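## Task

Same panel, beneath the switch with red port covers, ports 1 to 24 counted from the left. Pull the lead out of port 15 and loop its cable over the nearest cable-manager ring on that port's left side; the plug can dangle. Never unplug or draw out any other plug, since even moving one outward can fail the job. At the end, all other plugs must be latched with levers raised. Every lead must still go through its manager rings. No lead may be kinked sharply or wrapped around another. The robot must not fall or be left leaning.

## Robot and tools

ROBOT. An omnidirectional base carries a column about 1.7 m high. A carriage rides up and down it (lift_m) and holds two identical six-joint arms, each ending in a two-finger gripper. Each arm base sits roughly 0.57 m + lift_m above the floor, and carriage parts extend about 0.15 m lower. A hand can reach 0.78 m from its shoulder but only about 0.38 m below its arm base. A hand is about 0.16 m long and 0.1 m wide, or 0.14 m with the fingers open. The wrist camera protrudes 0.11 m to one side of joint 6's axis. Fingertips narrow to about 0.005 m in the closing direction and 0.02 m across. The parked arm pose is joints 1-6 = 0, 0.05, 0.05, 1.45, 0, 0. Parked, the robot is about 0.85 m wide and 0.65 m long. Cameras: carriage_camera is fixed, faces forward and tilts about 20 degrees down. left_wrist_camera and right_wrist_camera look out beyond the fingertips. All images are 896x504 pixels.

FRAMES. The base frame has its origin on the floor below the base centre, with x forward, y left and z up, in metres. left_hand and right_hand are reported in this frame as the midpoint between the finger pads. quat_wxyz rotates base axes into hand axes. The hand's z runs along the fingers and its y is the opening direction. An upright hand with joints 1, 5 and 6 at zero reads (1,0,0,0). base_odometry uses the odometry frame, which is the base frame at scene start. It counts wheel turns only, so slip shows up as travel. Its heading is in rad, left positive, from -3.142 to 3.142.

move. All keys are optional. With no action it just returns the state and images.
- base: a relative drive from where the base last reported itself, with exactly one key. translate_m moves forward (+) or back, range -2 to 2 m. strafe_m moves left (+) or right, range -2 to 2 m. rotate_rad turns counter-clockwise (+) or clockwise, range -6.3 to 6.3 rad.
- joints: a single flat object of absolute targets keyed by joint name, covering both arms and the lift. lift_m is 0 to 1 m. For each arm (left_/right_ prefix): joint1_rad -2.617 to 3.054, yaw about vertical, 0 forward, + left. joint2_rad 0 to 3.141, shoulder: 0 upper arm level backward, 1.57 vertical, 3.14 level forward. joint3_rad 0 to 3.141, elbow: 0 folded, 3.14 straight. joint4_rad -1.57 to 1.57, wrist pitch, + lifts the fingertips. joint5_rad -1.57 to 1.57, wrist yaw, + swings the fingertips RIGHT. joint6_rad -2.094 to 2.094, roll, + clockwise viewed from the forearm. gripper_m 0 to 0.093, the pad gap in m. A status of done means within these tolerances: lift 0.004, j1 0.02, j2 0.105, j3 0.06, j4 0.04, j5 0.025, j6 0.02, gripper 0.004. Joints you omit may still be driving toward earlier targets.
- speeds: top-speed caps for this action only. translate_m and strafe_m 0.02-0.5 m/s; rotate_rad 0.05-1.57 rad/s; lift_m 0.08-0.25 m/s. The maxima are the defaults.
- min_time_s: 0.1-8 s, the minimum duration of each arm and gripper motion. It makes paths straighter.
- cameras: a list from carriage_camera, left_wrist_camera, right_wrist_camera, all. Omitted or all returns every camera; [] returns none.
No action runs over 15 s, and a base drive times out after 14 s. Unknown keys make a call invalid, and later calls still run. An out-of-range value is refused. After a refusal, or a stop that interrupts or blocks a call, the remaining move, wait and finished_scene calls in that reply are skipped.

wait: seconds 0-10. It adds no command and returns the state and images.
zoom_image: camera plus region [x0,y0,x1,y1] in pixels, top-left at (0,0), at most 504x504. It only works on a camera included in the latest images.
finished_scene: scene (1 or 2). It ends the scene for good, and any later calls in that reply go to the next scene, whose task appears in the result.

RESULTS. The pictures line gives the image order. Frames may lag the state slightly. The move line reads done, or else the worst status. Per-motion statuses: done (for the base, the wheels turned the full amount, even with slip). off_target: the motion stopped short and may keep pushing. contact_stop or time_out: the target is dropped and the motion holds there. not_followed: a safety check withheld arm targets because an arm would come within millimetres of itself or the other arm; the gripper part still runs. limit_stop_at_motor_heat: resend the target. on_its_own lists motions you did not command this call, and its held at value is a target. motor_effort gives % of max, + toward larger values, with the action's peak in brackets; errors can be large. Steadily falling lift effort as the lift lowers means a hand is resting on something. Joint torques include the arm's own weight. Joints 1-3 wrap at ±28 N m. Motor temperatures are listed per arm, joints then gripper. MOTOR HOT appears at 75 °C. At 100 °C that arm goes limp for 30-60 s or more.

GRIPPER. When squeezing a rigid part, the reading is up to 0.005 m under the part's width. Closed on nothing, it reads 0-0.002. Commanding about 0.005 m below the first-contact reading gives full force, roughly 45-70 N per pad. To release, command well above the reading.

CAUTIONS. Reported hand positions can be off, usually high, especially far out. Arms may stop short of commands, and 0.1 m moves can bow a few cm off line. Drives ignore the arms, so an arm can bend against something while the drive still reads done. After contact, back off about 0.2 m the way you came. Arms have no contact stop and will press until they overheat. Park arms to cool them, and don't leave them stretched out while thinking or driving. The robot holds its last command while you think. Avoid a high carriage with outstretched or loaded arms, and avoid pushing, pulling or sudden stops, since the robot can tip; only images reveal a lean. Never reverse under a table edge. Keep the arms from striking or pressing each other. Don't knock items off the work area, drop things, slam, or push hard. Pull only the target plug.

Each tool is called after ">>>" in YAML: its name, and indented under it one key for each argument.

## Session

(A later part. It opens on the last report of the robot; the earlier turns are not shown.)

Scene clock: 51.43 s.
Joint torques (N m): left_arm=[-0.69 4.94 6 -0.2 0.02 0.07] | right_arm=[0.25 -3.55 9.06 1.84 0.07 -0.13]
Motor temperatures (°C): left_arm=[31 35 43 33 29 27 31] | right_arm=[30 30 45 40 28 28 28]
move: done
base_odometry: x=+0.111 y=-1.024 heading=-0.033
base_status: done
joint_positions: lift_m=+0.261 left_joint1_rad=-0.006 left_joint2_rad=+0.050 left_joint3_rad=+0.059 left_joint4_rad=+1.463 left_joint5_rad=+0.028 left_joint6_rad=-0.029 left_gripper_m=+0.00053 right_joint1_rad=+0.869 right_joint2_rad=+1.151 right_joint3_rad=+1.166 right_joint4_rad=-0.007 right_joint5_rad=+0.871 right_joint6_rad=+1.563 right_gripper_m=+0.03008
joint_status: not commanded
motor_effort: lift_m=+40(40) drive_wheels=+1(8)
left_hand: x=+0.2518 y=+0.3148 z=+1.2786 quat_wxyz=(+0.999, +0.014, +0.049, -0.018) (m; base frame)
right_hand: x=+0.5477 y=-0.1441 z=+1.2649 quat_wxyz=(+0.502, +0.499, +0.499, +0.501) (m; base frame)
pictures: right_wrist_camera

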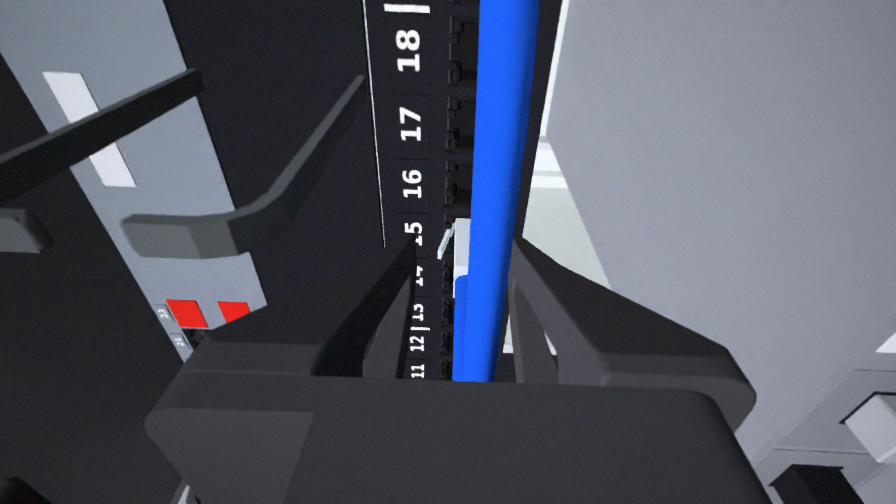

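>>> move:
  joints: {"right_gripper_m": 0.004}
  min_time_s: 2.0
  cameras: ["right_wrist_camera"]

>>> zoom_image:
  camera: "right_wrist_camera"
  region: [380, 150, 560, 330]

Scene clock: 54.23 s.
Joint torques (N m): left_arm=[-0.72 4.88 5.98 -0.2 0.03 0.05] | right_arm=[0.24 -3.52 9.11 1.88 0.04 -0.16]
Motor temperatures (°C): left_arm=[31 35 43 33 29 27 31] | right_arm=[30 30 46 40 28 28 28]
move: done
base_odometry: x=+0.111 y=-1.024 heading=-0.033
base_status: not commanded
joint_positions: lift_m=+0.261 left_joint1_rad=-0.006 left_joint2_rad=+0.050 left_joint3_rad=+0.059 left_joint4_rad=+1.463 left_joint5_rad=+0.028 left_joint6_rad=-0.029 left_gripper_m=+0.00053 right_joint1_rad=+0.869 right_joint2_rad=+1.151 right_joint3_rad=+1.166 right_joint4_rad=-0.010 right_joint5_rad=+0.871 right_joint6_rad=+1.566 right_gripper_m=+0.00580
joint_status: all done
motor_effort: lift_m=+39(40) drive_wheels=+0(2)
left_hand: x=+0.2518 y=+0.3148 z=+1.2786 quat_wxyz=(+0.999, +0.014, +0.049, -0.018) (m; base frame)
right_hand: x=+0.5477 y=-0.1441 z=+1.2644 quat_wxyz=(+0.501, +0.500, +0.498, +0.500) (m; base frame)
pictures: right_wrist_camera

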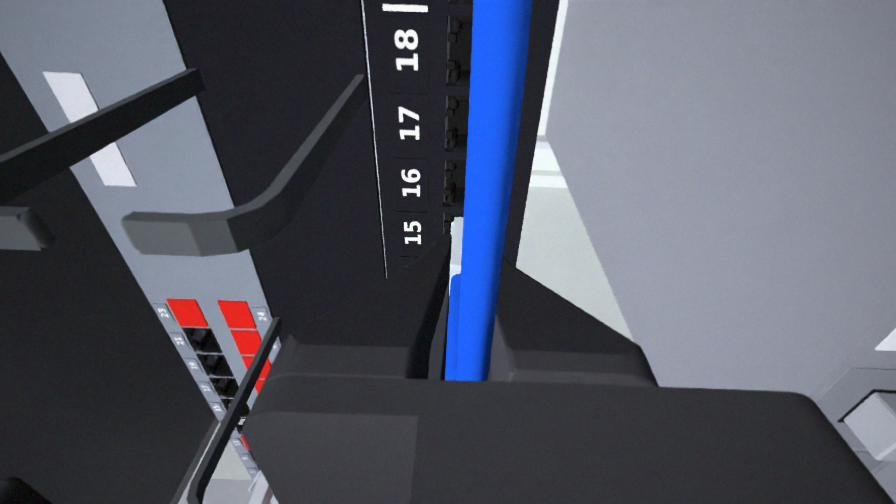

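Scaled by 2.800 from the camera's 896x504 image, which has a finer 1280x720 frame.

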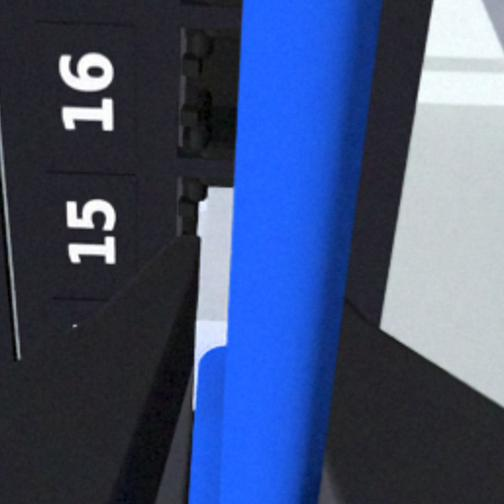

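>>> move:
  joints: {"right_gripper_m": 0.0}
  min_time_s: 0.5
  cameras: ["right_wrist_camera"]

>>> zoom_image:
  camera: "right_wrist_camera"
  region: [380, 150, 560, 330]

Scene clock: 55.70 s.
Joint torques (N m): left_arm=[-0.59 4.94 5.85 -0.2 0.06 0.06] | right_arm=[0.25 -3.51 9.11 1.88 0.04 -0.17]
Motor temperatures (°C): left_arm=[31 35 43 33 29 27 31] | right_arm=[30 30 46 40 28 28 28]
move: off_target
base_odometry: x=+0.111 y=-1.024 heading=-0.033
base_status: not commanded
joint_positions: lift_m=+0.261 left_joint1_rad=-0.006 left_joint2_rad=+0.050 left_joint3_rad=+0.059 left_joint4_rad=+1.463 left_joint5_rad=+0.028 left_joint6_rad=-0.029 left_gripper_m=+0.00053 right_joint1_rad=+0.869 right_joint2_rad=+1.151 right_joint3_rad=+1.166 right_joint4_rad=-0.010 right_joint5_rad=+0.871 right_joint6_rad=+1.566 right_gripper_m=+0.00580
joint_status: right_gripper_m off_target (ended at +0.00580, target +0.00000)
motor_effort: lift_m=+39(40) drive_wheels=+0(2)
left_hand: x=+0.2518 y=+0.3148 z=+1.2786 quat_wxyz=(+0.999, +0.014, +0.049, -0.018) (m; base frame)
right_hand: x=+0.5477 y=-0.1441 z=+1.2644 quat_wxyz=(+0.501, +0.500, +0.498, +0.500) (m; base frame)
pictures: right_wrist_camera

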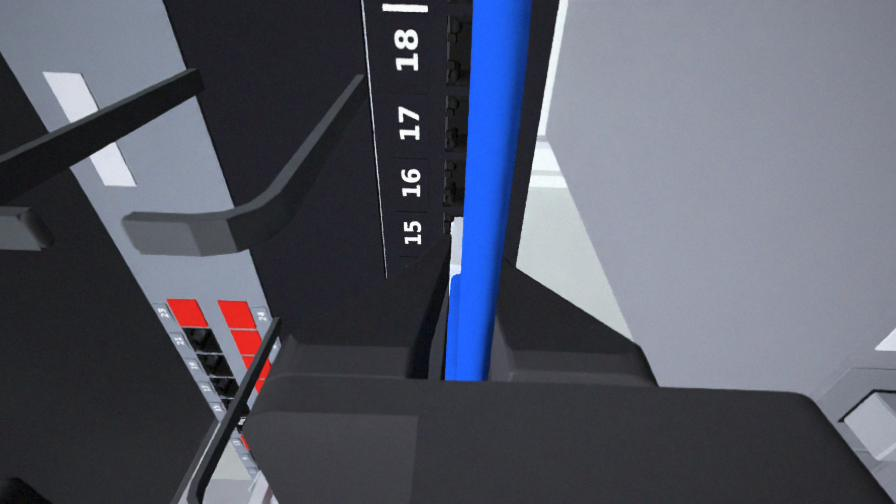

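Scaled by 2.800 from the camera's 896x504 image, which has a finer 1280x720 frame.

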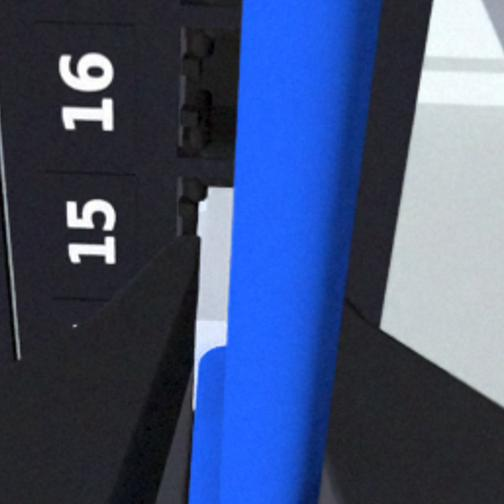

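>>> move:
  base: {"translate_m": -0.018}
  speeds: {"translate_m": 0.03}
  cameras: ["right_wrist_camera"]

>>> zoom_image:
  camera: "right_wrist_camera"
  region: [380, 130, 560, 310]

Scene clock: 57.27 s.
Joint torques (N m): left_arm=[-0.53 4.71 5.72 -0.18 0.04 0.08] | right_arm=[0.69 -3.93 9.05 1.81 0.09 -0.17]
Motor temperatures (°C): left_arm=[31 35 43 33 29 27 31] | right_arm=[30 30 46 40 28 28 28]
move: done
base_odometry: x=+0.093 y=-1.023 heading=-0.033
base_status: done
joint_positions: lift_m=+0.261 left_joint1_rad=-0.006 left_joint2_rad=+0.050 left_joint3_rad=+0.059 left_joint4_rad=+1.463 left_joint5_rad=+0.028 left_joint6_rad=-0.029 left_gripper_m=+0.00053 right_joint1_rad=+0.865 right_joint2_rad=+1.156 right_joint3_rad=+1.166 right_joint4_rad=-0.003 right_joint5_rad=+0.866 right_joint6_rad=+1.566 right_gripper_m=+0.00578
joint_status: not commanded
motor_effort: lift_m=+39(40) drive_wheels=+0(10)
left_hand: x=+0.2518 y=+0.3148 z=+1.2786 quat_wxyz=(+0.999, +0.014, +0.049, -0.018) (m; base frame)
right_hand: x=+0.5492 y=-0.1434 z=+1.2642 quat_wxyz=(+0.501, +0.499, +0.498, +0.502) (m; base frame)
pictures: right_wrist_camera

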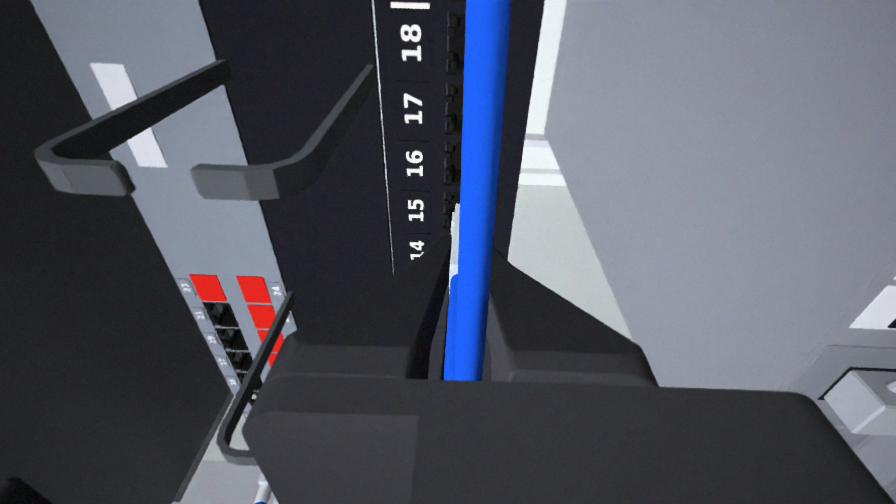

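Scaled by 2.800 from the camera's 896x504 image, which has a finer 1280x720 frame.

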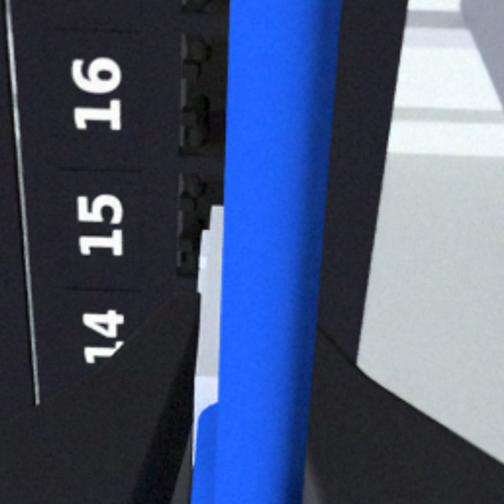

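>>> move:
  base: {"translate_m": -0.01}
  speeds: {"translate_m": 0.03}
  cameras: ["right_wrist_camera"]

>>> zoom_image:
  camera: "right_wrist_camera"
  region: [380, 130, 560, 310]

Scene clock: 58.50 s.
Joint torques (N m): left_arm=[-0.53 4.79 5.89 -0.2 0.03 0.05] | right_arm=[0.62 -3.97 9.13 1.82 0.07 -0.17]
Motor temperatures (°C): left_arm=[31 35 43 33 29 27 31] | right_arm=[30 30 46 40 28 28 28]
move: done
base_odometry: x=+0.082 y=-1.023 heading=-0.033
base_status: done
joint_positions: lift_m=+0.261 left_joint1_rad=-0.006 left_joint2_rad=+0.050 left_joint3_rad=+0.059 left_joint4_rad=+1.463 left_joint5_rad=+0.028 left_joint6_rad=-0.029 left_gripper_m=+0.00053 right_joint1_rad=+0.865 right_joint2_rad=+1.156 right_joint3_rad=+1.166 right_joint4_rad=-0.004 right_joint5_rad=+0.868 right_joint6_rad=+1.566 right_gripper_m=+0.00578
joint_status: not commanded
motor_effort: lift_m=+40(40) drive_wheels=+2(8)
left_hand: x=+0.2518 y=+0.3148 z=+1.2786 quat_wxyz=(+0.999, +0.014, +0.049, -0.018) (m; base frame)
right_hand: x=+0.5492 y=-0.1437 z=+1.2641 quat_wxyz=(+0.501, +0.500, +0.498, +0.501) (m; base frame)
pictures: right_wrist_camera

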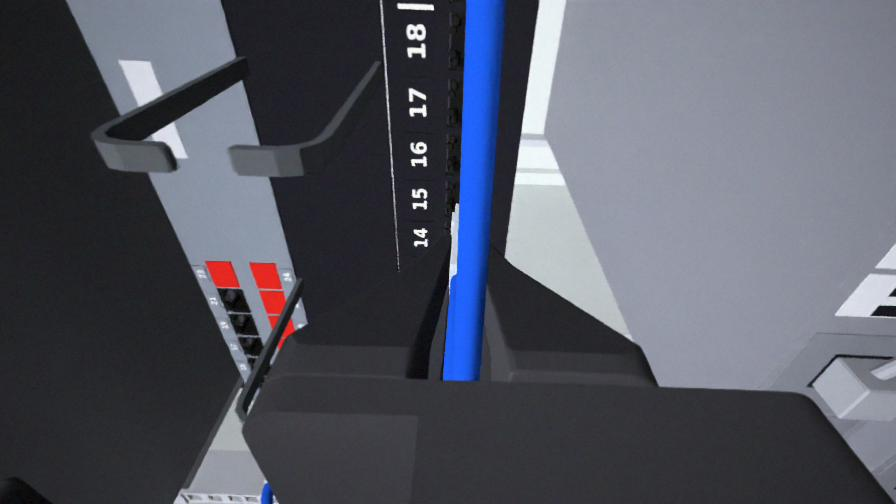

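Scaled by 2.800 from the camera's 896x504 image, which has a finer 1280x720 frame.

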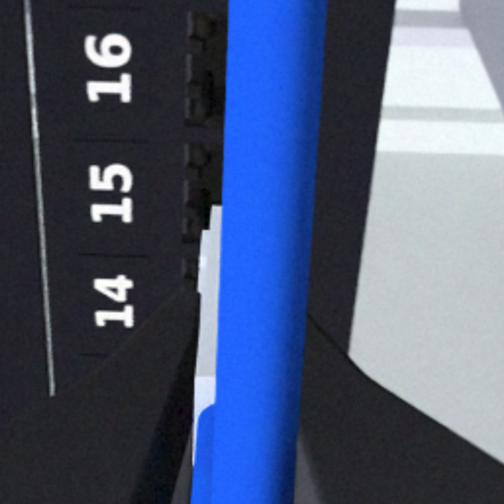

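>>> move:
  joints: {"right_gripper_m": 0.03}
  min_time_s: 2.0
  cameras: ["right_wrist_camera", "carriage_camera"]

>>> zoom_image:
  camera: "right_wrist_camera"
  region: [380, 100, 600, 320]

Scene clock: 61.77 s.
Joint torques (N m): left_arm=[-0.61 4.75 5.98 -0.2 0.07 0.07] | right_arm=[0.62 -3.96 9.11 1.81 0.06 -0.16]
Motor temperatures (°C): left_arm=[31 35 43 33 29 27 31] | right_arm=[30 30 46 40 28 28 28]
move: done
base_odometry: x=+0.082 y=-1.023 heading=-0.033
base_status: not commanded
joint_positions: lift_m=+0.261 left_joint1_rad=-0.006 left_joint2_rad=+0.050 left_joint3_rad=+0.059 left_joint4_rad=+1.463 left_joint5_rad=+0.028 left_joint6_rad=-0.029 left_gripper_m=+0.00053 right_joint1_rad=+0.865 right_joint2_rad=+1.156 right_joint3_rad=+1.166 right_joint4_rad=-0.004 right_joint5_rad=+0.869 right_joint6_rad=+1.566 right_gripper_m=+0.02993
joint_status: all done
motor_effort: lift_m=+39(40) drive_wheels=+0(3)
left_hand: x=+0.2518 y=+0.3148 z=+1.2786 quat_wxyz=(+0.999, +0.014, +0.049, -0.018) (m; base frame)
right_hand: x=+0.5492 y=-0.1439 z=+1.2641 quat_wxyz=(+0.502, +0.500, +0.498, +0.501) (m; base frame)
pictures: carriage_camera, right_wrist_camera

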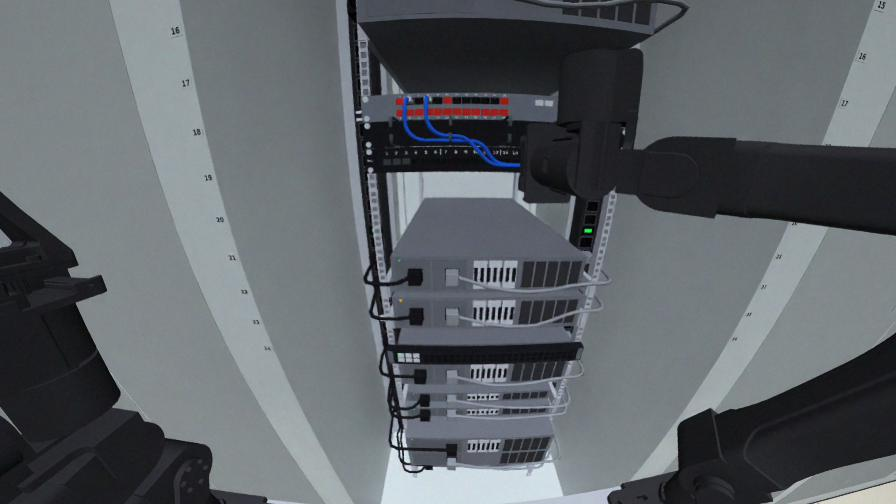

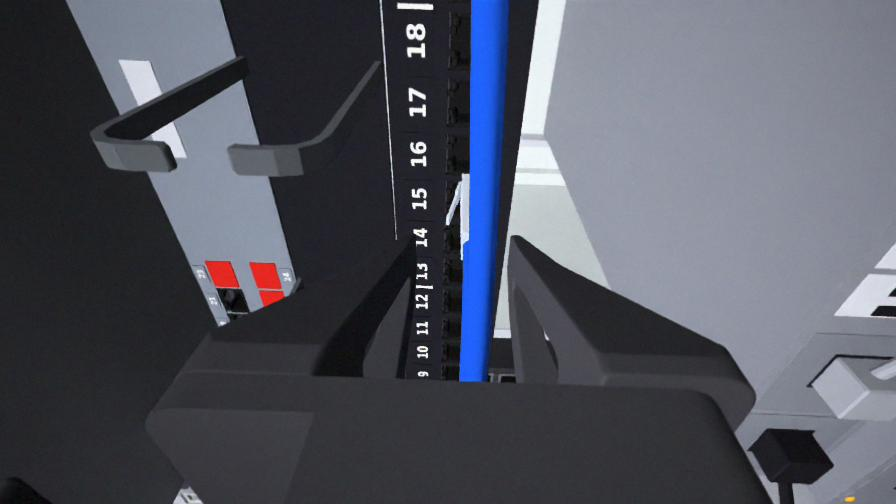

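Scaled by 2.291 from the camera's 896x504 image, which has a finer 1280x720 frame.

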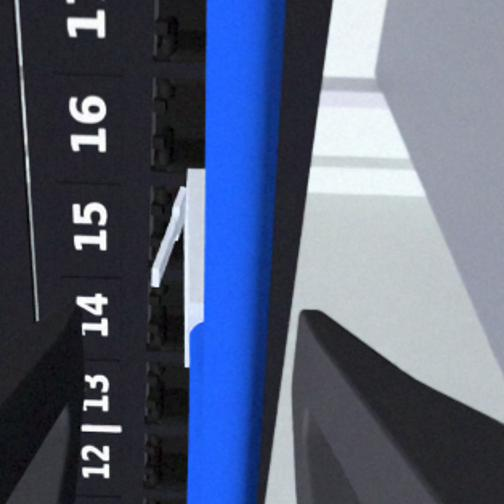

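>>> move:
  base: {"translate_m": -0.075}
  speeds: {"translate_m": 0.06}
  cameras: ["right_wrist_camera"]

>>> move:
  joints: {"lift_m": 0.305}
  base: {"strafe_m": 0.06}
  speeds: {"lift_m": 0.1, "strafe_m": 0.08}
  cameras: ["right_wrist_camera"]

>>> zoom_image:
  camera: "right_wrist_camera"
  region: [400, 0, 640, 240]

Scene clock: 65.70 s.
Joint torques (N m): left_arm=[-0.58 4.9 5.82 -0.18 0.03 0.05] | right_arm=[0.55 -3.86 9.14 1.82 0.06 -0.17]
Motor temperatures (°C): left_arm=[31 35 43 33 29 27 31] | right_arm=[30 30 46 40 28 28 28]
move: done
base_odometry: x=+0.008 y=-1.020 heading=-0.033
base_status: done
joint_positions: lift_m=+0.261 left_joint1_rad=-0.006 left_joint2_rad=+0.050 left_joint3_rad=+0.059 left_joint4_rad=+1.463 left_joint5_rad=+0.028 left_joint6_rad=-0.029 left_gripper_m=+0.00053 right_joint1_rad=+0.866 right_joint2_rad=+1.156 right_joint3_rad=+1.166 right_joint4_rad=-0.004 right_joint5_rad=+0.869 right_joint6_rad=+1.566 right_gripper_m=+0.02993
joint_status: not commanded
motor_effort: lift_m=+39(40) drive_wheels=-9(13)
left_hand: x=+0.2518 y=+0.3148 z=+1.2786 quat_wxyz=(+0.999, +0.014, +0.049, -0.018) (m; base frame)
right_hand: x=+0.5491 y=-0.1437 z=+1.2641 quat_wxyz=(+0.502, +0.500, +0.498, +0.501) (m; base frame)
pictures: right_wrist_camera

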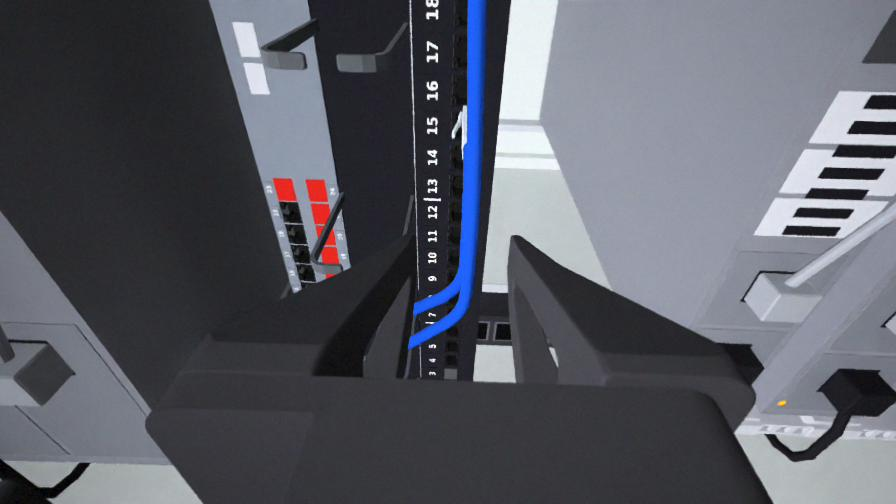

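Scene clock: 67.37 s.
Joint torques (N m): left_arm=[-0.62 4.83 6.01 -0.2 0.07 0.04] | right_arm=[0.57 -4.01 9.11 1.83 0.06 -0.17]
Motor temperatures (°C): left_arm=[31 35 43 33 29 27 31] | right_arm=[30 30 46 40 28 28 28]
move: done
base_odometry: x=+0.010 y=-0.960 heading=-0.033
base_status: done
joint_positions: lift_m=+0.305 left_joint1_rad=-0.007 left_joint2_rad=+0.050 left_joint3_rad=+0.059 left_joint4_rad=+1.463 left_joint5_rad=+0.028 left_joint6_rad=-0.029 left_gripper_m=+0.00053 right_joint1_rad=+0.866 right_joint2_rad=+1.156 right_joint3_rad=+1.167 right_joint4_rad=-0.004 right_joint5_rad=+0.869 right_joint6_rad=+1.566 right_gripper_m=+0.02993
joint_status: all done
motor_effort: lift_m=+39(47) drive_wheels=-3(13)
left_hand: x=+0.2519 y=+0.3148 z=+1.3227 quat_wxyz=(+0.999, +0.013, +0.049, -0.019) (m; base frame)
right_hand: x=+0.5491 y=-0.1437 z=+1.3082 quat_wxyz=(+0.502, +0.500, +0.498, +0.501) (m; base frame)
pictures: right_wrist_camera

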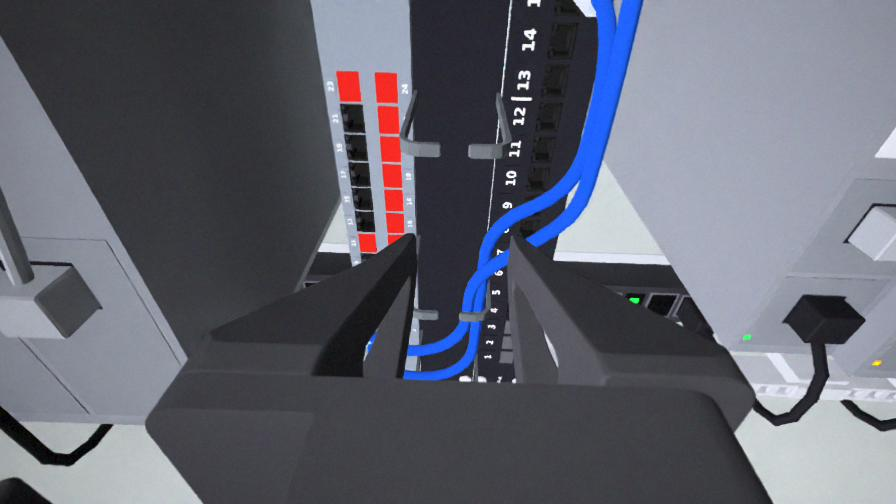

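Scaled by 2.100 from the camera's 896x504 image, which has a finer 1280x720 frame.

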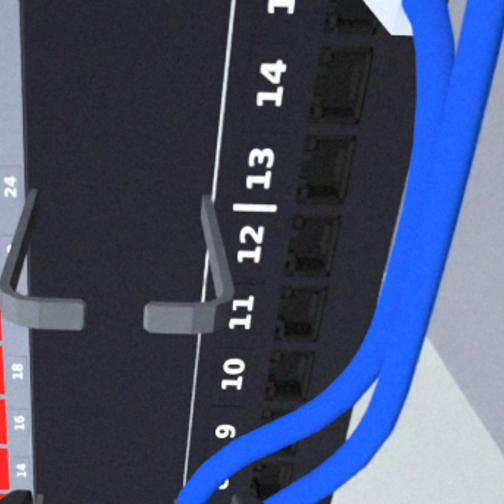

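>>> move:
  joints: {"lift_m": 0.293, "right_gripper_m": 0.017}
  base: {"strafe_m": 0.025}
  speeds: {"lift_m": 0.1, "strafe_m": 0.05}
  cameras: ["right_wrist_camera"]

>>> zoom_image:
  camera: "right_wrist_camera"
  region: [400, 60, 640, 300]

Scene clock: 70.83 s.
Joint torques (N m): left_arm=[-0.4 4.92 5.9 -0.21 0 0.08] | right_arm=[0.54 -3.84 9.03 1.86 0.05 -0.16]
Motor temperatures (°C): left_arm=[31 35 43 33 29 27 31] | right_arm=[30 30 46 40 28 28 28]
move: done
base_odometry: x=+0.011 y=-0.935 heading=-0.033
base_status: done
joint_positions: lift_m=+0.293 left_joint1_rad=-0.006 left_joint2_rad=+0.050 left_joint3_rad=+0.059 left_joint4_rad=+1.463 left_joint5_rad=+0.028 left_joint6_rad=-0.029 left_gripper_m=+0.00053 right_joint1_rad=+0.866 right_joint2_rad=+1.154 right_joint3_rad=+1.167 right_joint4_rad=-0.008 right_joint5_rad=+0.870 right_joint6_rad=+1.566 right_gripper_m=+0.01710
joint_status: all done
motor_effort: lift_m=+39(41) drive_wheels=-3(12)
left_hand: x=+0.2519 y=+0.3148 z=+1.3106 quat_wxyz=(+0.999, +0.013, +0.049, -0.018) (m; base frame)
right_hand: x=+0.5488 y=-0.1442 z=+1.2961 quat_wxyz=(+0.502, +0.500, +0.498, +0.500) (m; base frame)
pictures: right_wrist_camera

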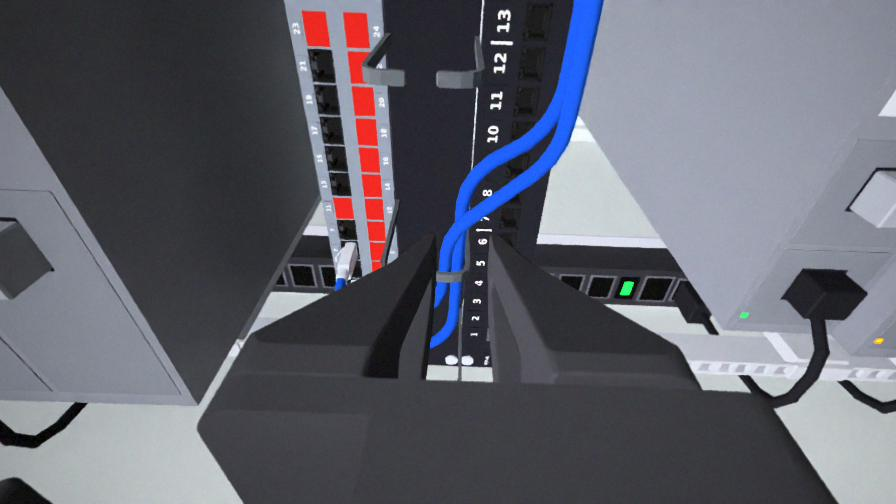

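Scaled by 2.100 from the camera's 896x504 image, which has a finer 1280x720 frame.

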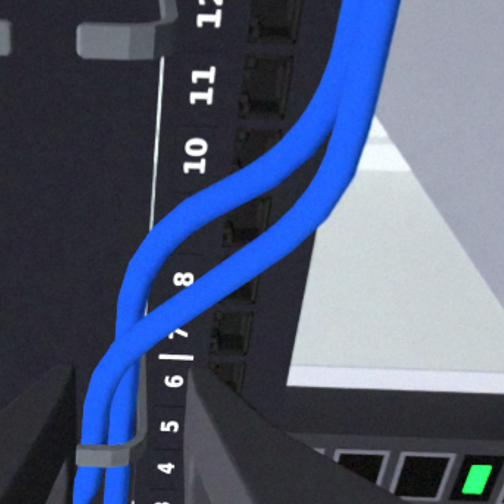

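>>> move:
  joints: {"right_joint6_rad": 2.085}
  min_time_s: 1.2
  cameras: ["right_wrist_camera"]

>>> zoom_image:
  camera: "right_wrist_camera"
  region: [400, 60, 640, 300]

Scene clock: 77.73 s.
Joint torques (N m): left_arm=[-0.49 4.79 5.89 -0.19 0 0.04] | right_arm=[0.54 -3.81 9.06 1.87 0.06 -0.08]
Motor temperatures (°C): left_arm=[31 35 43 33 29 27 31] | right_arm=[30 30 46 40 28 28 28]
move: done
base_odometry: x=+0.011 y=-0.935 heading=-0.033
base_status: not commanded
joint_positions: lift_m=+0.293 left_joint1_rad=-0.006 left_joint2_rad=+0.050 left_joint3_rad=+0.059 left_joint4_rad=+1.463 left_joint5_rad=+0.028 left_joint6_rad=-0.029 left_gripper_m=+0.00053 right_joint1_rad=+0.866 right_joint2_rad=+1.154 right_joint3_rad=+1.167 right_joint4_rad=-0.008 right_joint5_rad=+0.870 right_joint6_rad=+2.070 right_gripper_m=+0.01710
joint_status: all done
motor_effort: lift_m=+40(40) drive_wheels=-3(4)
left_hand: x=+0.2519 y=+0.3148 z=+1.3106 quat_wxyz=(+0.999, +0.013, +0.049, -0.018) (m; base frame)
right_hand: x=+0.5488 y=-0.1442 z=+1.2961 quat_wxyz=(+0.361, +0.608, +0.358, +0.609) (m; base frame)
pictures: right_wrist_camera

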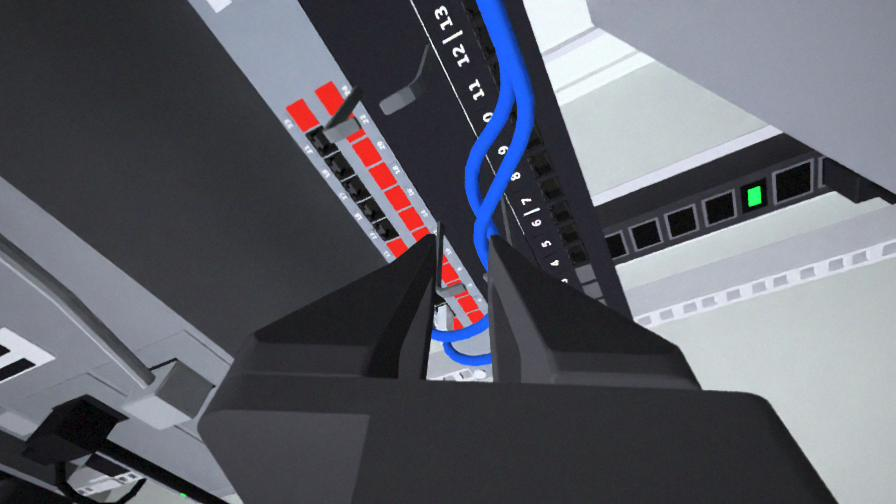

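Scaled by 2.100 from the camera's 896x504 image, which has a finer 1280x720 frame.

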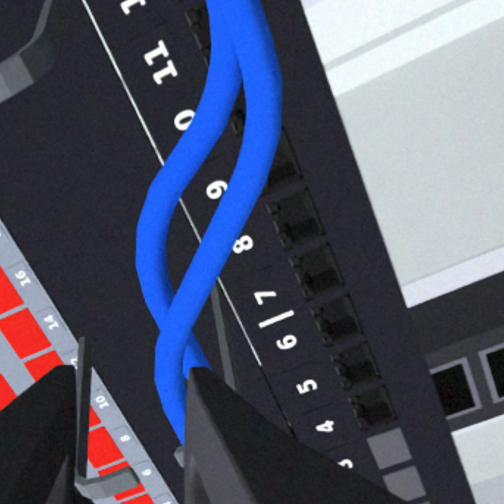

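>>> move:
  joints: {"right_joint6_rad": -0.66}
  min_time_s: 2.0
  cameras: ["right_wrist_camera"]

>>> zoom_image:
  camera: "right_wrist_camera"
  region: [360, 20, 640, 300]

Scene clock: 86.10 s.
Joint torques (N m): left_arm=[-0.64 4.78 5.91 -0.23 0.07 0.08] | right_arm=[0.54 -3.9 9.16 2 0.05 -0.24]
Motor temperatures (°C): left_arm=[31 35 43 33 29 27 31] | right_arm=[30 30 46 41 28 28 28]
move: done
base_odometry: x=+0.011 y=-0.935 heading=-0.033
base_status: not commanded
joint_positions: lift_m=+0.293 left_joint1_rad=-0.006 left_joint2_rad=+0.050 left_joint3_rad=+0.059 left_joint4_rad=+1.463 left_joint5_rad=+0.028 left_joint6_rad=-0.029 left_gripper_m=+0.00053 right_joint1_rad=+0.866 right_joint2_rad=+1.154 right_joint3_rad=+1.167 right_joint4_rad=-0.008 right_joint5_rad=+0.870 right_joint6_rad=-0.645 right_gripper_m=+0.01709
joint_status: all done
motor_effort: lift_m=+40(40) drive_wheels=-3(4)
left_hand: x=+0.2519 y=+0.3148 z=+1.3106 quat_wxyz=(+0.999, +0.013, +0.049, -0.018) (m; base frame)
right_hand: x=+0.5488 y=-0.1442 z=+1.2961 quat_wxyz=(+0.672, -0.221, +0.670, -0.224) (m; base frame)
pictures: right_wrist_camera

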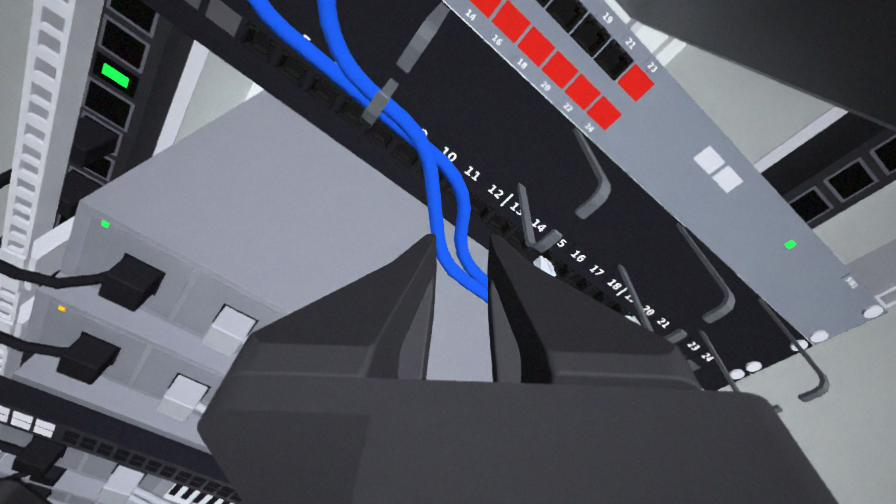

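Scaled by 1.800 from the camera's 896x504 image, which has a finer 1280x720 frame.

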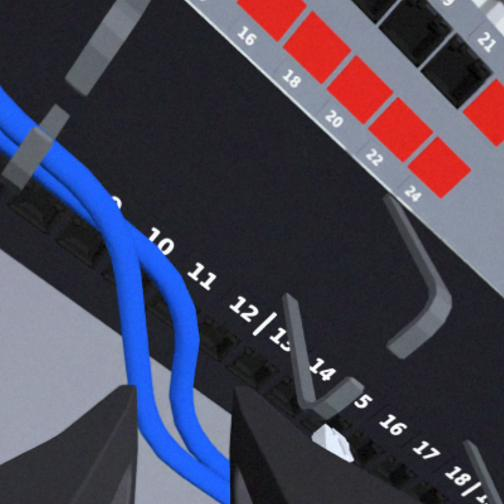

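>>> move:
  joints: {"lift_m": 0.302, "right_gripper_m": 0.014}
  base: {"strafe_m": 0.004}
  speeds: {"lift_m": 0.08, "strafe_m": 0.02}
  cameras: []

>>> move:
  base: {"translate_m": 0.03}
  speeds: {"translate_m": 0.04}
  cameras: ["right_wrist_camera"]

>>> zoom_image:
  camera: "right_wrist_camera"
  region: [360, 60, 600, 300]

Scene clock: 88.70 s.
Joint torques (N m): left_arm=[-0.59 4.81 5.79 -0.15 0.04 0.08] | right_arm=[0.39 -3.93 9.06 1.95 0.04 -0.25]
Motor temperatures (°C): left_arm=[31 35 43 32 29 27 31] | right_arm=[30 30 46 41 28 28 28]
move: done
base_odometry: x=+0.011 y=-0.931 heading=-0.034
base_status: done
joint_positions: lift_m=+0.302 left_joint1_rad=-0.006 left_joint2_rad=+0.050 left_joint3_rad=+0.059 left_joint4_rad=+1.462 left_joint5_rad=+0.028 left_joint6_rad=-0.029 left_gripper_m=+0.00053 right_joint1_rad=+0.868 right_joint2_rad=+1.154 right_joint3_rad=+1.167 right_joint4_rad=-0.005 right_joint5_rad=+0.871 right_joint6_rad=-0.648 right_gripper_m=+0.01409
joint_status: all done
motor_effort: lift_m=+38(47) drive_wheels=-2(9)
left_hand: x=+0.2520 y=+0.3148 z=+1.3197 quat_wxyz=(+0.999, +0.014, +0.050, -0.018) (m; base frame)
right_hand: x=+0.5484 y=-0.1438 z=+1.3058 quat_wxyz=(+0.673, -0.221, +0.670, -0.224) (m; base frame)
pictures: none
No camera images: "cameras" was empty.

Scene clock: 89.90 s.
Joint torques (N m): left_arm=[-0.73 4.81 5.89 -0.21 0.06 0.05] | right_arm=[0.35 -3.89 9.17 1.95 0.04 -0.25]
Motor temperatures (°C): left_arm=[31 35 43 32 29 27 31] | right_arm=[30 30 46 41 28 28 28]
move: done
base_odometry: x=+0.041 y=-0.932 heading=-0.033
base_status: done
joint_positions: lift_m=+0.302 left_joint1_rad=-0.006 left_joint2_rad=+0.050 left_joint3_rad=+0.059 left_joint4_rad=+1.463 left_joint5_rad=+0.028 left_joint6_rad=-0.029 left_gripper_m=+0.00053 right_joint1_rad=+0.868 right_joint2_rad=+1.154 right_joint3_rad=+1.167 right_joint4_rad=-0.005 right_joint5_rad=+0.871 right_joint6_rad=-0.648 right_gripper_m=+0.01409
joint_status: not commanded
motor_effort: lift_m=+38(38) drive_wheels=-4(9)
left_hand: x=+0.2519 y=+0.3148 z=+1.3197 quat_wxyz=(+0.999, +0.014, +0.049, -0.018) (m; base frame)
right_hand: x=+0.5484 y=-0.1438 z=+1.3058 quat_wxyz=(+0.673, -0.221, +0.670, -0.224) (m; base frame)
pictures: right_wrist_camera

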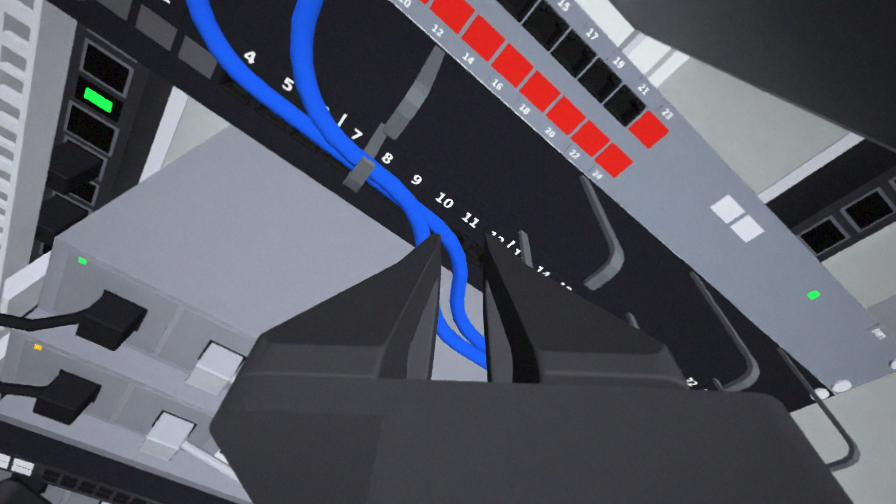

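Scaled by 2.100 from the camera's 896x504 image, which has a finer 1280x720 frame.

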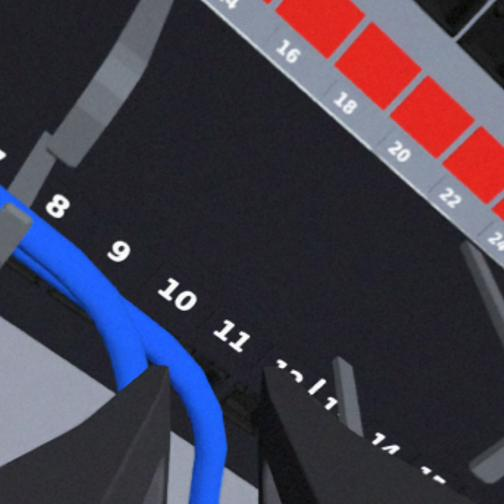

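>>> move:
  joints: {"lift_m": 0.287}
  base: {"strafe_m": -0.012}
  speeds: {"lift_m": 0.08, "strafe_m": 0.03}
  cameras: ["right_wrist_camera"]

>>> zoom_image:
  camera: "right_wrist_camera"
  region: [360, 60, 600, 300]

Scene clock: 92.07 s.
Joint torques (N m): left_arm=[-0.5 4.79 5.89 -0.19 0.06 0.06] | right_arm=[0.32 -3.86 9.18 1.98 0.03 -0.24]
Motor temperatures (°C): left_arm=[31 35 43 32 29 27 31] | right_arm=[30 30 46 41 28 28 28]
move: done
base_odometry: x=+0.041 y=-0.944 heading=-0.033
base_status: done
joint_positions: lift_m=+0.287 left_joint1_rad=-0.006 left_joint2_rad=+0.050 left_joint3_rad=+0.059 left_joint4_rad=+1.462 left_joint5_rad=+0.028 left_joint6_rad=-0.029 left_gripper_m=+0.00053 right_joint1_rad=+0.869 right_joint2_rad=+1.154 right_joint3_rad=+1.168 right_joint4_rad=-0.005 right_joint5_rad=+0.872 right_joint6_rad=-0.648 right_gripper_m=+0.01409
joint_status: all done
motor_effort: lift_m=+39(41) drive_wheels=+3(10)
left_hand: x=+0.2520 y=+0.3148 z=+1.3046 quat_wxyz=(+0.999, +0.014, +0.050, -0.018) (m; base frame)
right_hand: x=+0.5483 y=-0.1438 z=+1.2907 quat_wxyz=(+0.672, -0.221, +0.670, -0.225) (m; base frame)
pictures: right_wrist_camera

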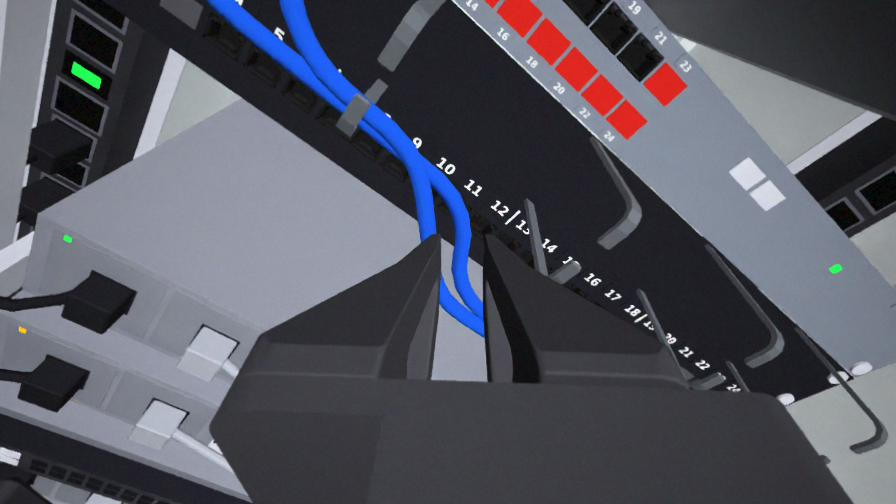

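Scaled by 2.100 from the camera's 896x504 image, which has a finer 1280x720 frame.

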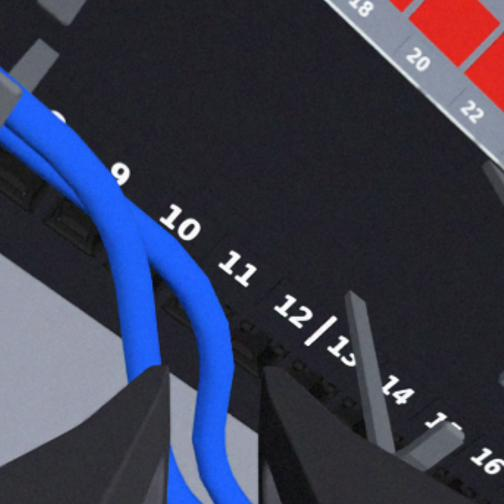

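>>> move:
  joints: {"right_gripper_m": 0.0105}
  base: {"translate_m": 0.012}
  speeds: {"translate_m": 0.02}
  cameras: ["right_wrist_camera"]

>>> zoom_image:
  camera: "right_wrist_camera"
  region: [360, 80, 600, 320]

Scene clock: 94.10 s.
Joint torques (N m): left_arm=[-0.51 4.88 5.9 -0.21 -0.01 0.05] | right_arm=[0.18 -3.86 9.09 1.96 0.04 -0.24]
Motor temperatures (°C): left_arm=[31 35 43 32 29 27 31] | right_arm=[30 30 46 41 28 28 28]
move: done
base_odometry: x=+0.053 y=-0.944 heading=-0.032
base_status: done
joint_positions: lift_m=+0.287 left_joint1_rad=-0.006 left_joint2_rad=+0.050 left_joint3_rad=+0.059 left_joint4_rad=+1.463 left_joint5_rad=+0.028 left_joint6_rad=-0.029 left_gripper_m=+0.00053 right_joint1_rad=+0.869 right_joint2_rad=+1.154 right_joint3_rad=+1.168 right_joint4_rad=-0.005 right_joint5_rad=+0.872 right_joint6_rad=-0.648 right_gripper_m=+0.01059
joint_status: all done
motor_effort: lift_m=+39(39) drive_wheels=+2(9)
left_hand: x=+0.2518 y=+0.3148 z=+1.3046 quat_wxyz=(+0.999, +0.014, +0.049, -0.018) (m; base frame)
right_hand: x=+0.5483 y=-0.1438 z=+1.2907 quat_wxyz=(+0.672, -0.221, +0.670, -0.225) (m; base frame)
pictures: right_wrist_camera

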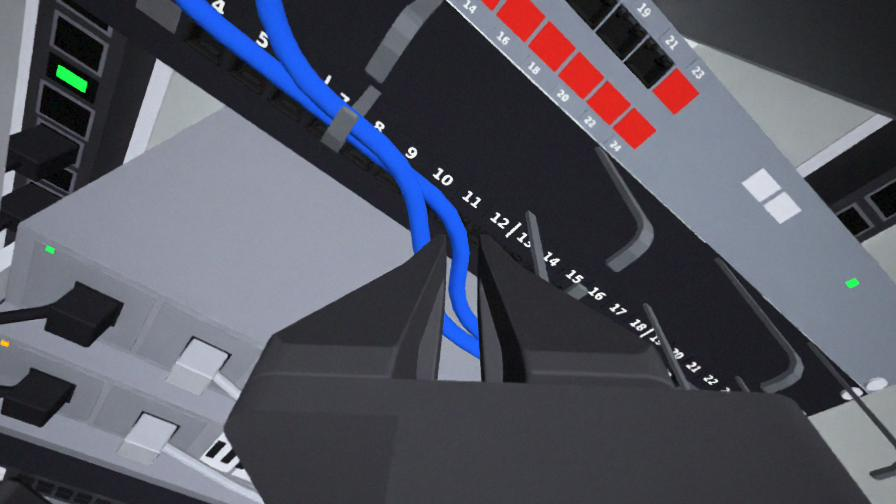

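Scaled by 2.100 from the camera's 896x504 image, which has a finer 1280x720 frame.

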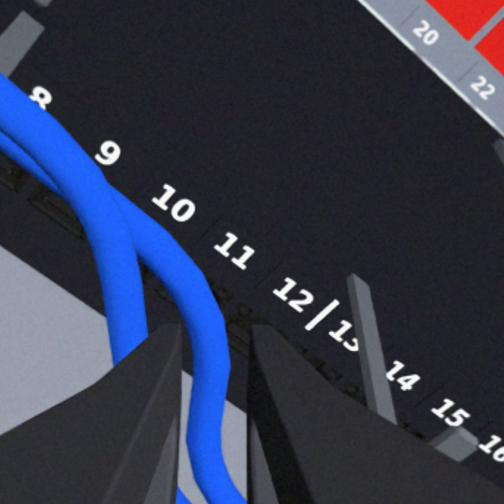

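>>> move:
  joints: {"lift_m": 0.284}
  base: {"strafe_m": -0.003}
  speeds: {"lift_m": 0.08, "strafe_m": 0.02}
  cameras: ["right_wrist_camera"]

>>> zoom_image:
  camera: "right_wrist_camera"
  region: [360, 120, 560, 320]

Scene clock: 95.57 s.
Joint torques (N m): left_arm=[-0.57 4.77 5.83 -0.15 0.06 0.06] | right_arm=[0.28 -3.95 9.03 1.98 0.02 -0.24]
Motor temperatures (°C): left_arm=[31 35 43 32 29 27 31] | right_arm=[30 30 46 41 28 28 28]
move: done
base_odometry: x=+0.053 y=-0.947 heading=-0.032
base_status: done
joint_positions: lift_m=+0.284 left_joint1_rad=-0.006 left_joint2_rad=+0.050 left_joint3_rad=+0.059 left_joint4_rad=+1.463 left_joint5_rad=+0.028 left_joint6_rad=-0.029 left_gripper_m=+0.00053 right_joint1_rad=+0.869 right_joint2_rad=+1.154 right_joint3_rad=+1.168 right_joint4_rad=-0.007 right_joint5_rad=+0.873 right_joint6_rad=-0.648 right_gripper_m=+0.01059
joint_status: all done
motor_effort: lift_m=+38(40) drive_wheels=+2(5)
left_hand: x=+0.2519 y=+0.3148 z=+1.3017 quat_wxyz=(+0.999, +0.013, +0.049, -0.018) (m; base frame)
right_hand: x=+0.5483 y=-0.1437 z=+1.2874 quat_wxyz=(+0.672, -0.222, +0.670, -0.225) (m; base frame)
pictures: right_wrist_camera

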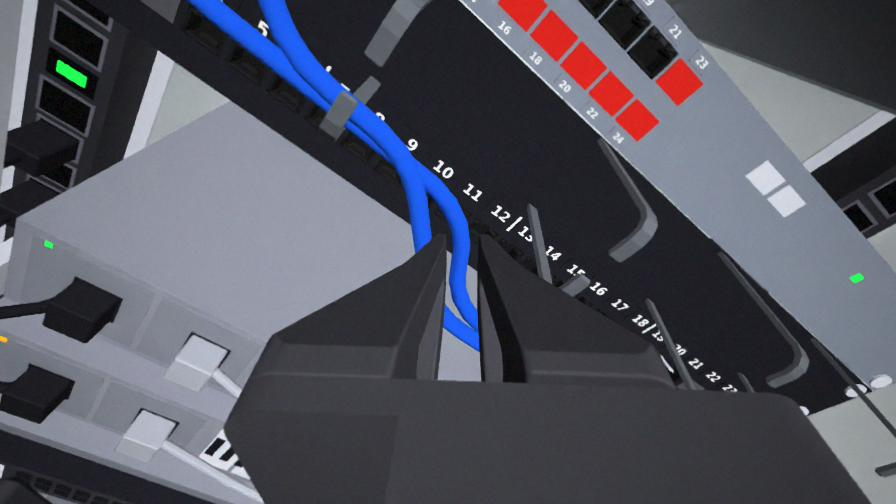

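Scaled by 2.520 from the camera's 896x504 image, which has a finer 1280x720 frame.

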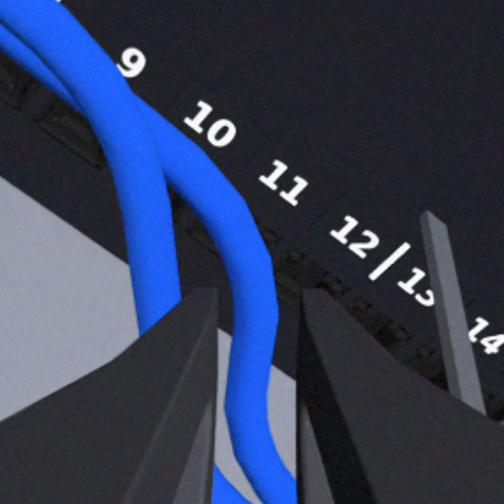

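>>> move:
  base: {"translate_m": 0.01}
  speeds: {"translate_m": 0.02}
  cameras: ["right_wrist_camera"]

>>> zoom_image:
  camera: "right_wrist_camera"
  region: [360, 140, 560, 340]

Scene clock: 96.70 s.
Joint torques (N m): left_arm=[-0.69 4.79 5.9 -0.2 0.05 0.06] | right_arm=[0.29 -4.04 9.22 1.97 0.01 -0.24]
Motor temperatures (°C): left_arm=[31 35 43 32 29 27 31] | right_arm=[30 30 46 41 28 28 28]
move: done
base_odometry: x=+0.063 y=-0.948 heading=-0.032
base_status: done
joint_positions: lift_m=+0.284 left_joint1_rad=-0.006 left_joint2_rad=+0.050 left_joint3_rad=+0.059 left_joint4_rad=+1.464 left_joint5_rad=+0.028 left_joint6_rad=-0.029 left_gripper_m=+0.00053 right_joint1_rad=+0.869 right_joint2_rad=+1.154 right_joint3_rad=+1.168 right_joint4_rad=-0.007 right_joint5_rad=+0.874 right_joint6_rad=-0.648 right_gripper_m=+0.01059
joint_status: not commanded
motor_effort: lift_m=+39(39) drive_wheels=-2(8)
left_hand: x=+0.2517 y=+0.3148 z=+1.3017 quat_wxyz=(+0.999, +0.013, +0.049, -0.018) (m; base frame)
right_hand: x=+0.5483 y=-0.1438 z=+1.2874 quat_wxyz=(+0.672, -0.222, +0.670, -0.225) (m; base frame)
pictures: right_wrist_camera

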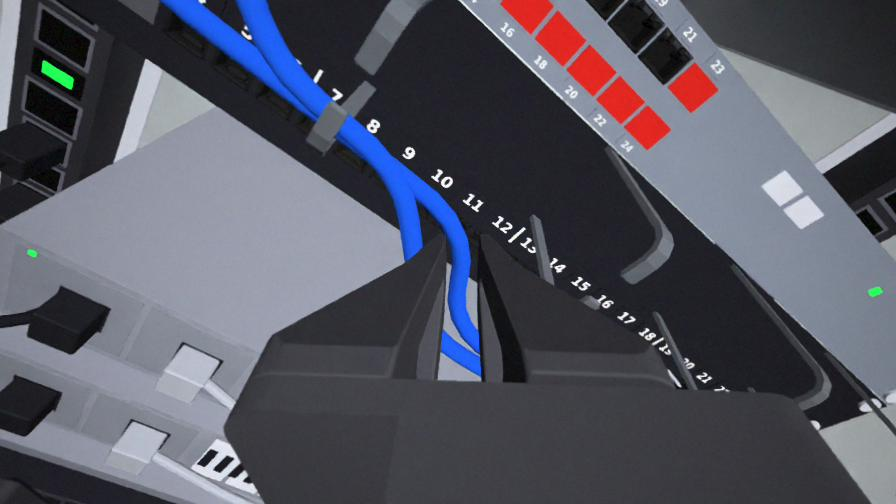

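Scaled by 2.520 from the camera's 896x504 image, which has a finer 1280x720 frame.

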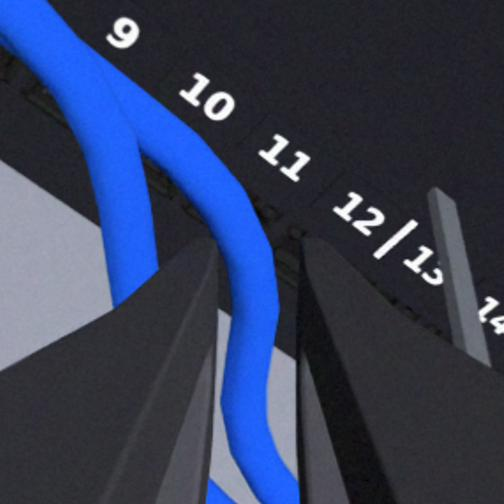

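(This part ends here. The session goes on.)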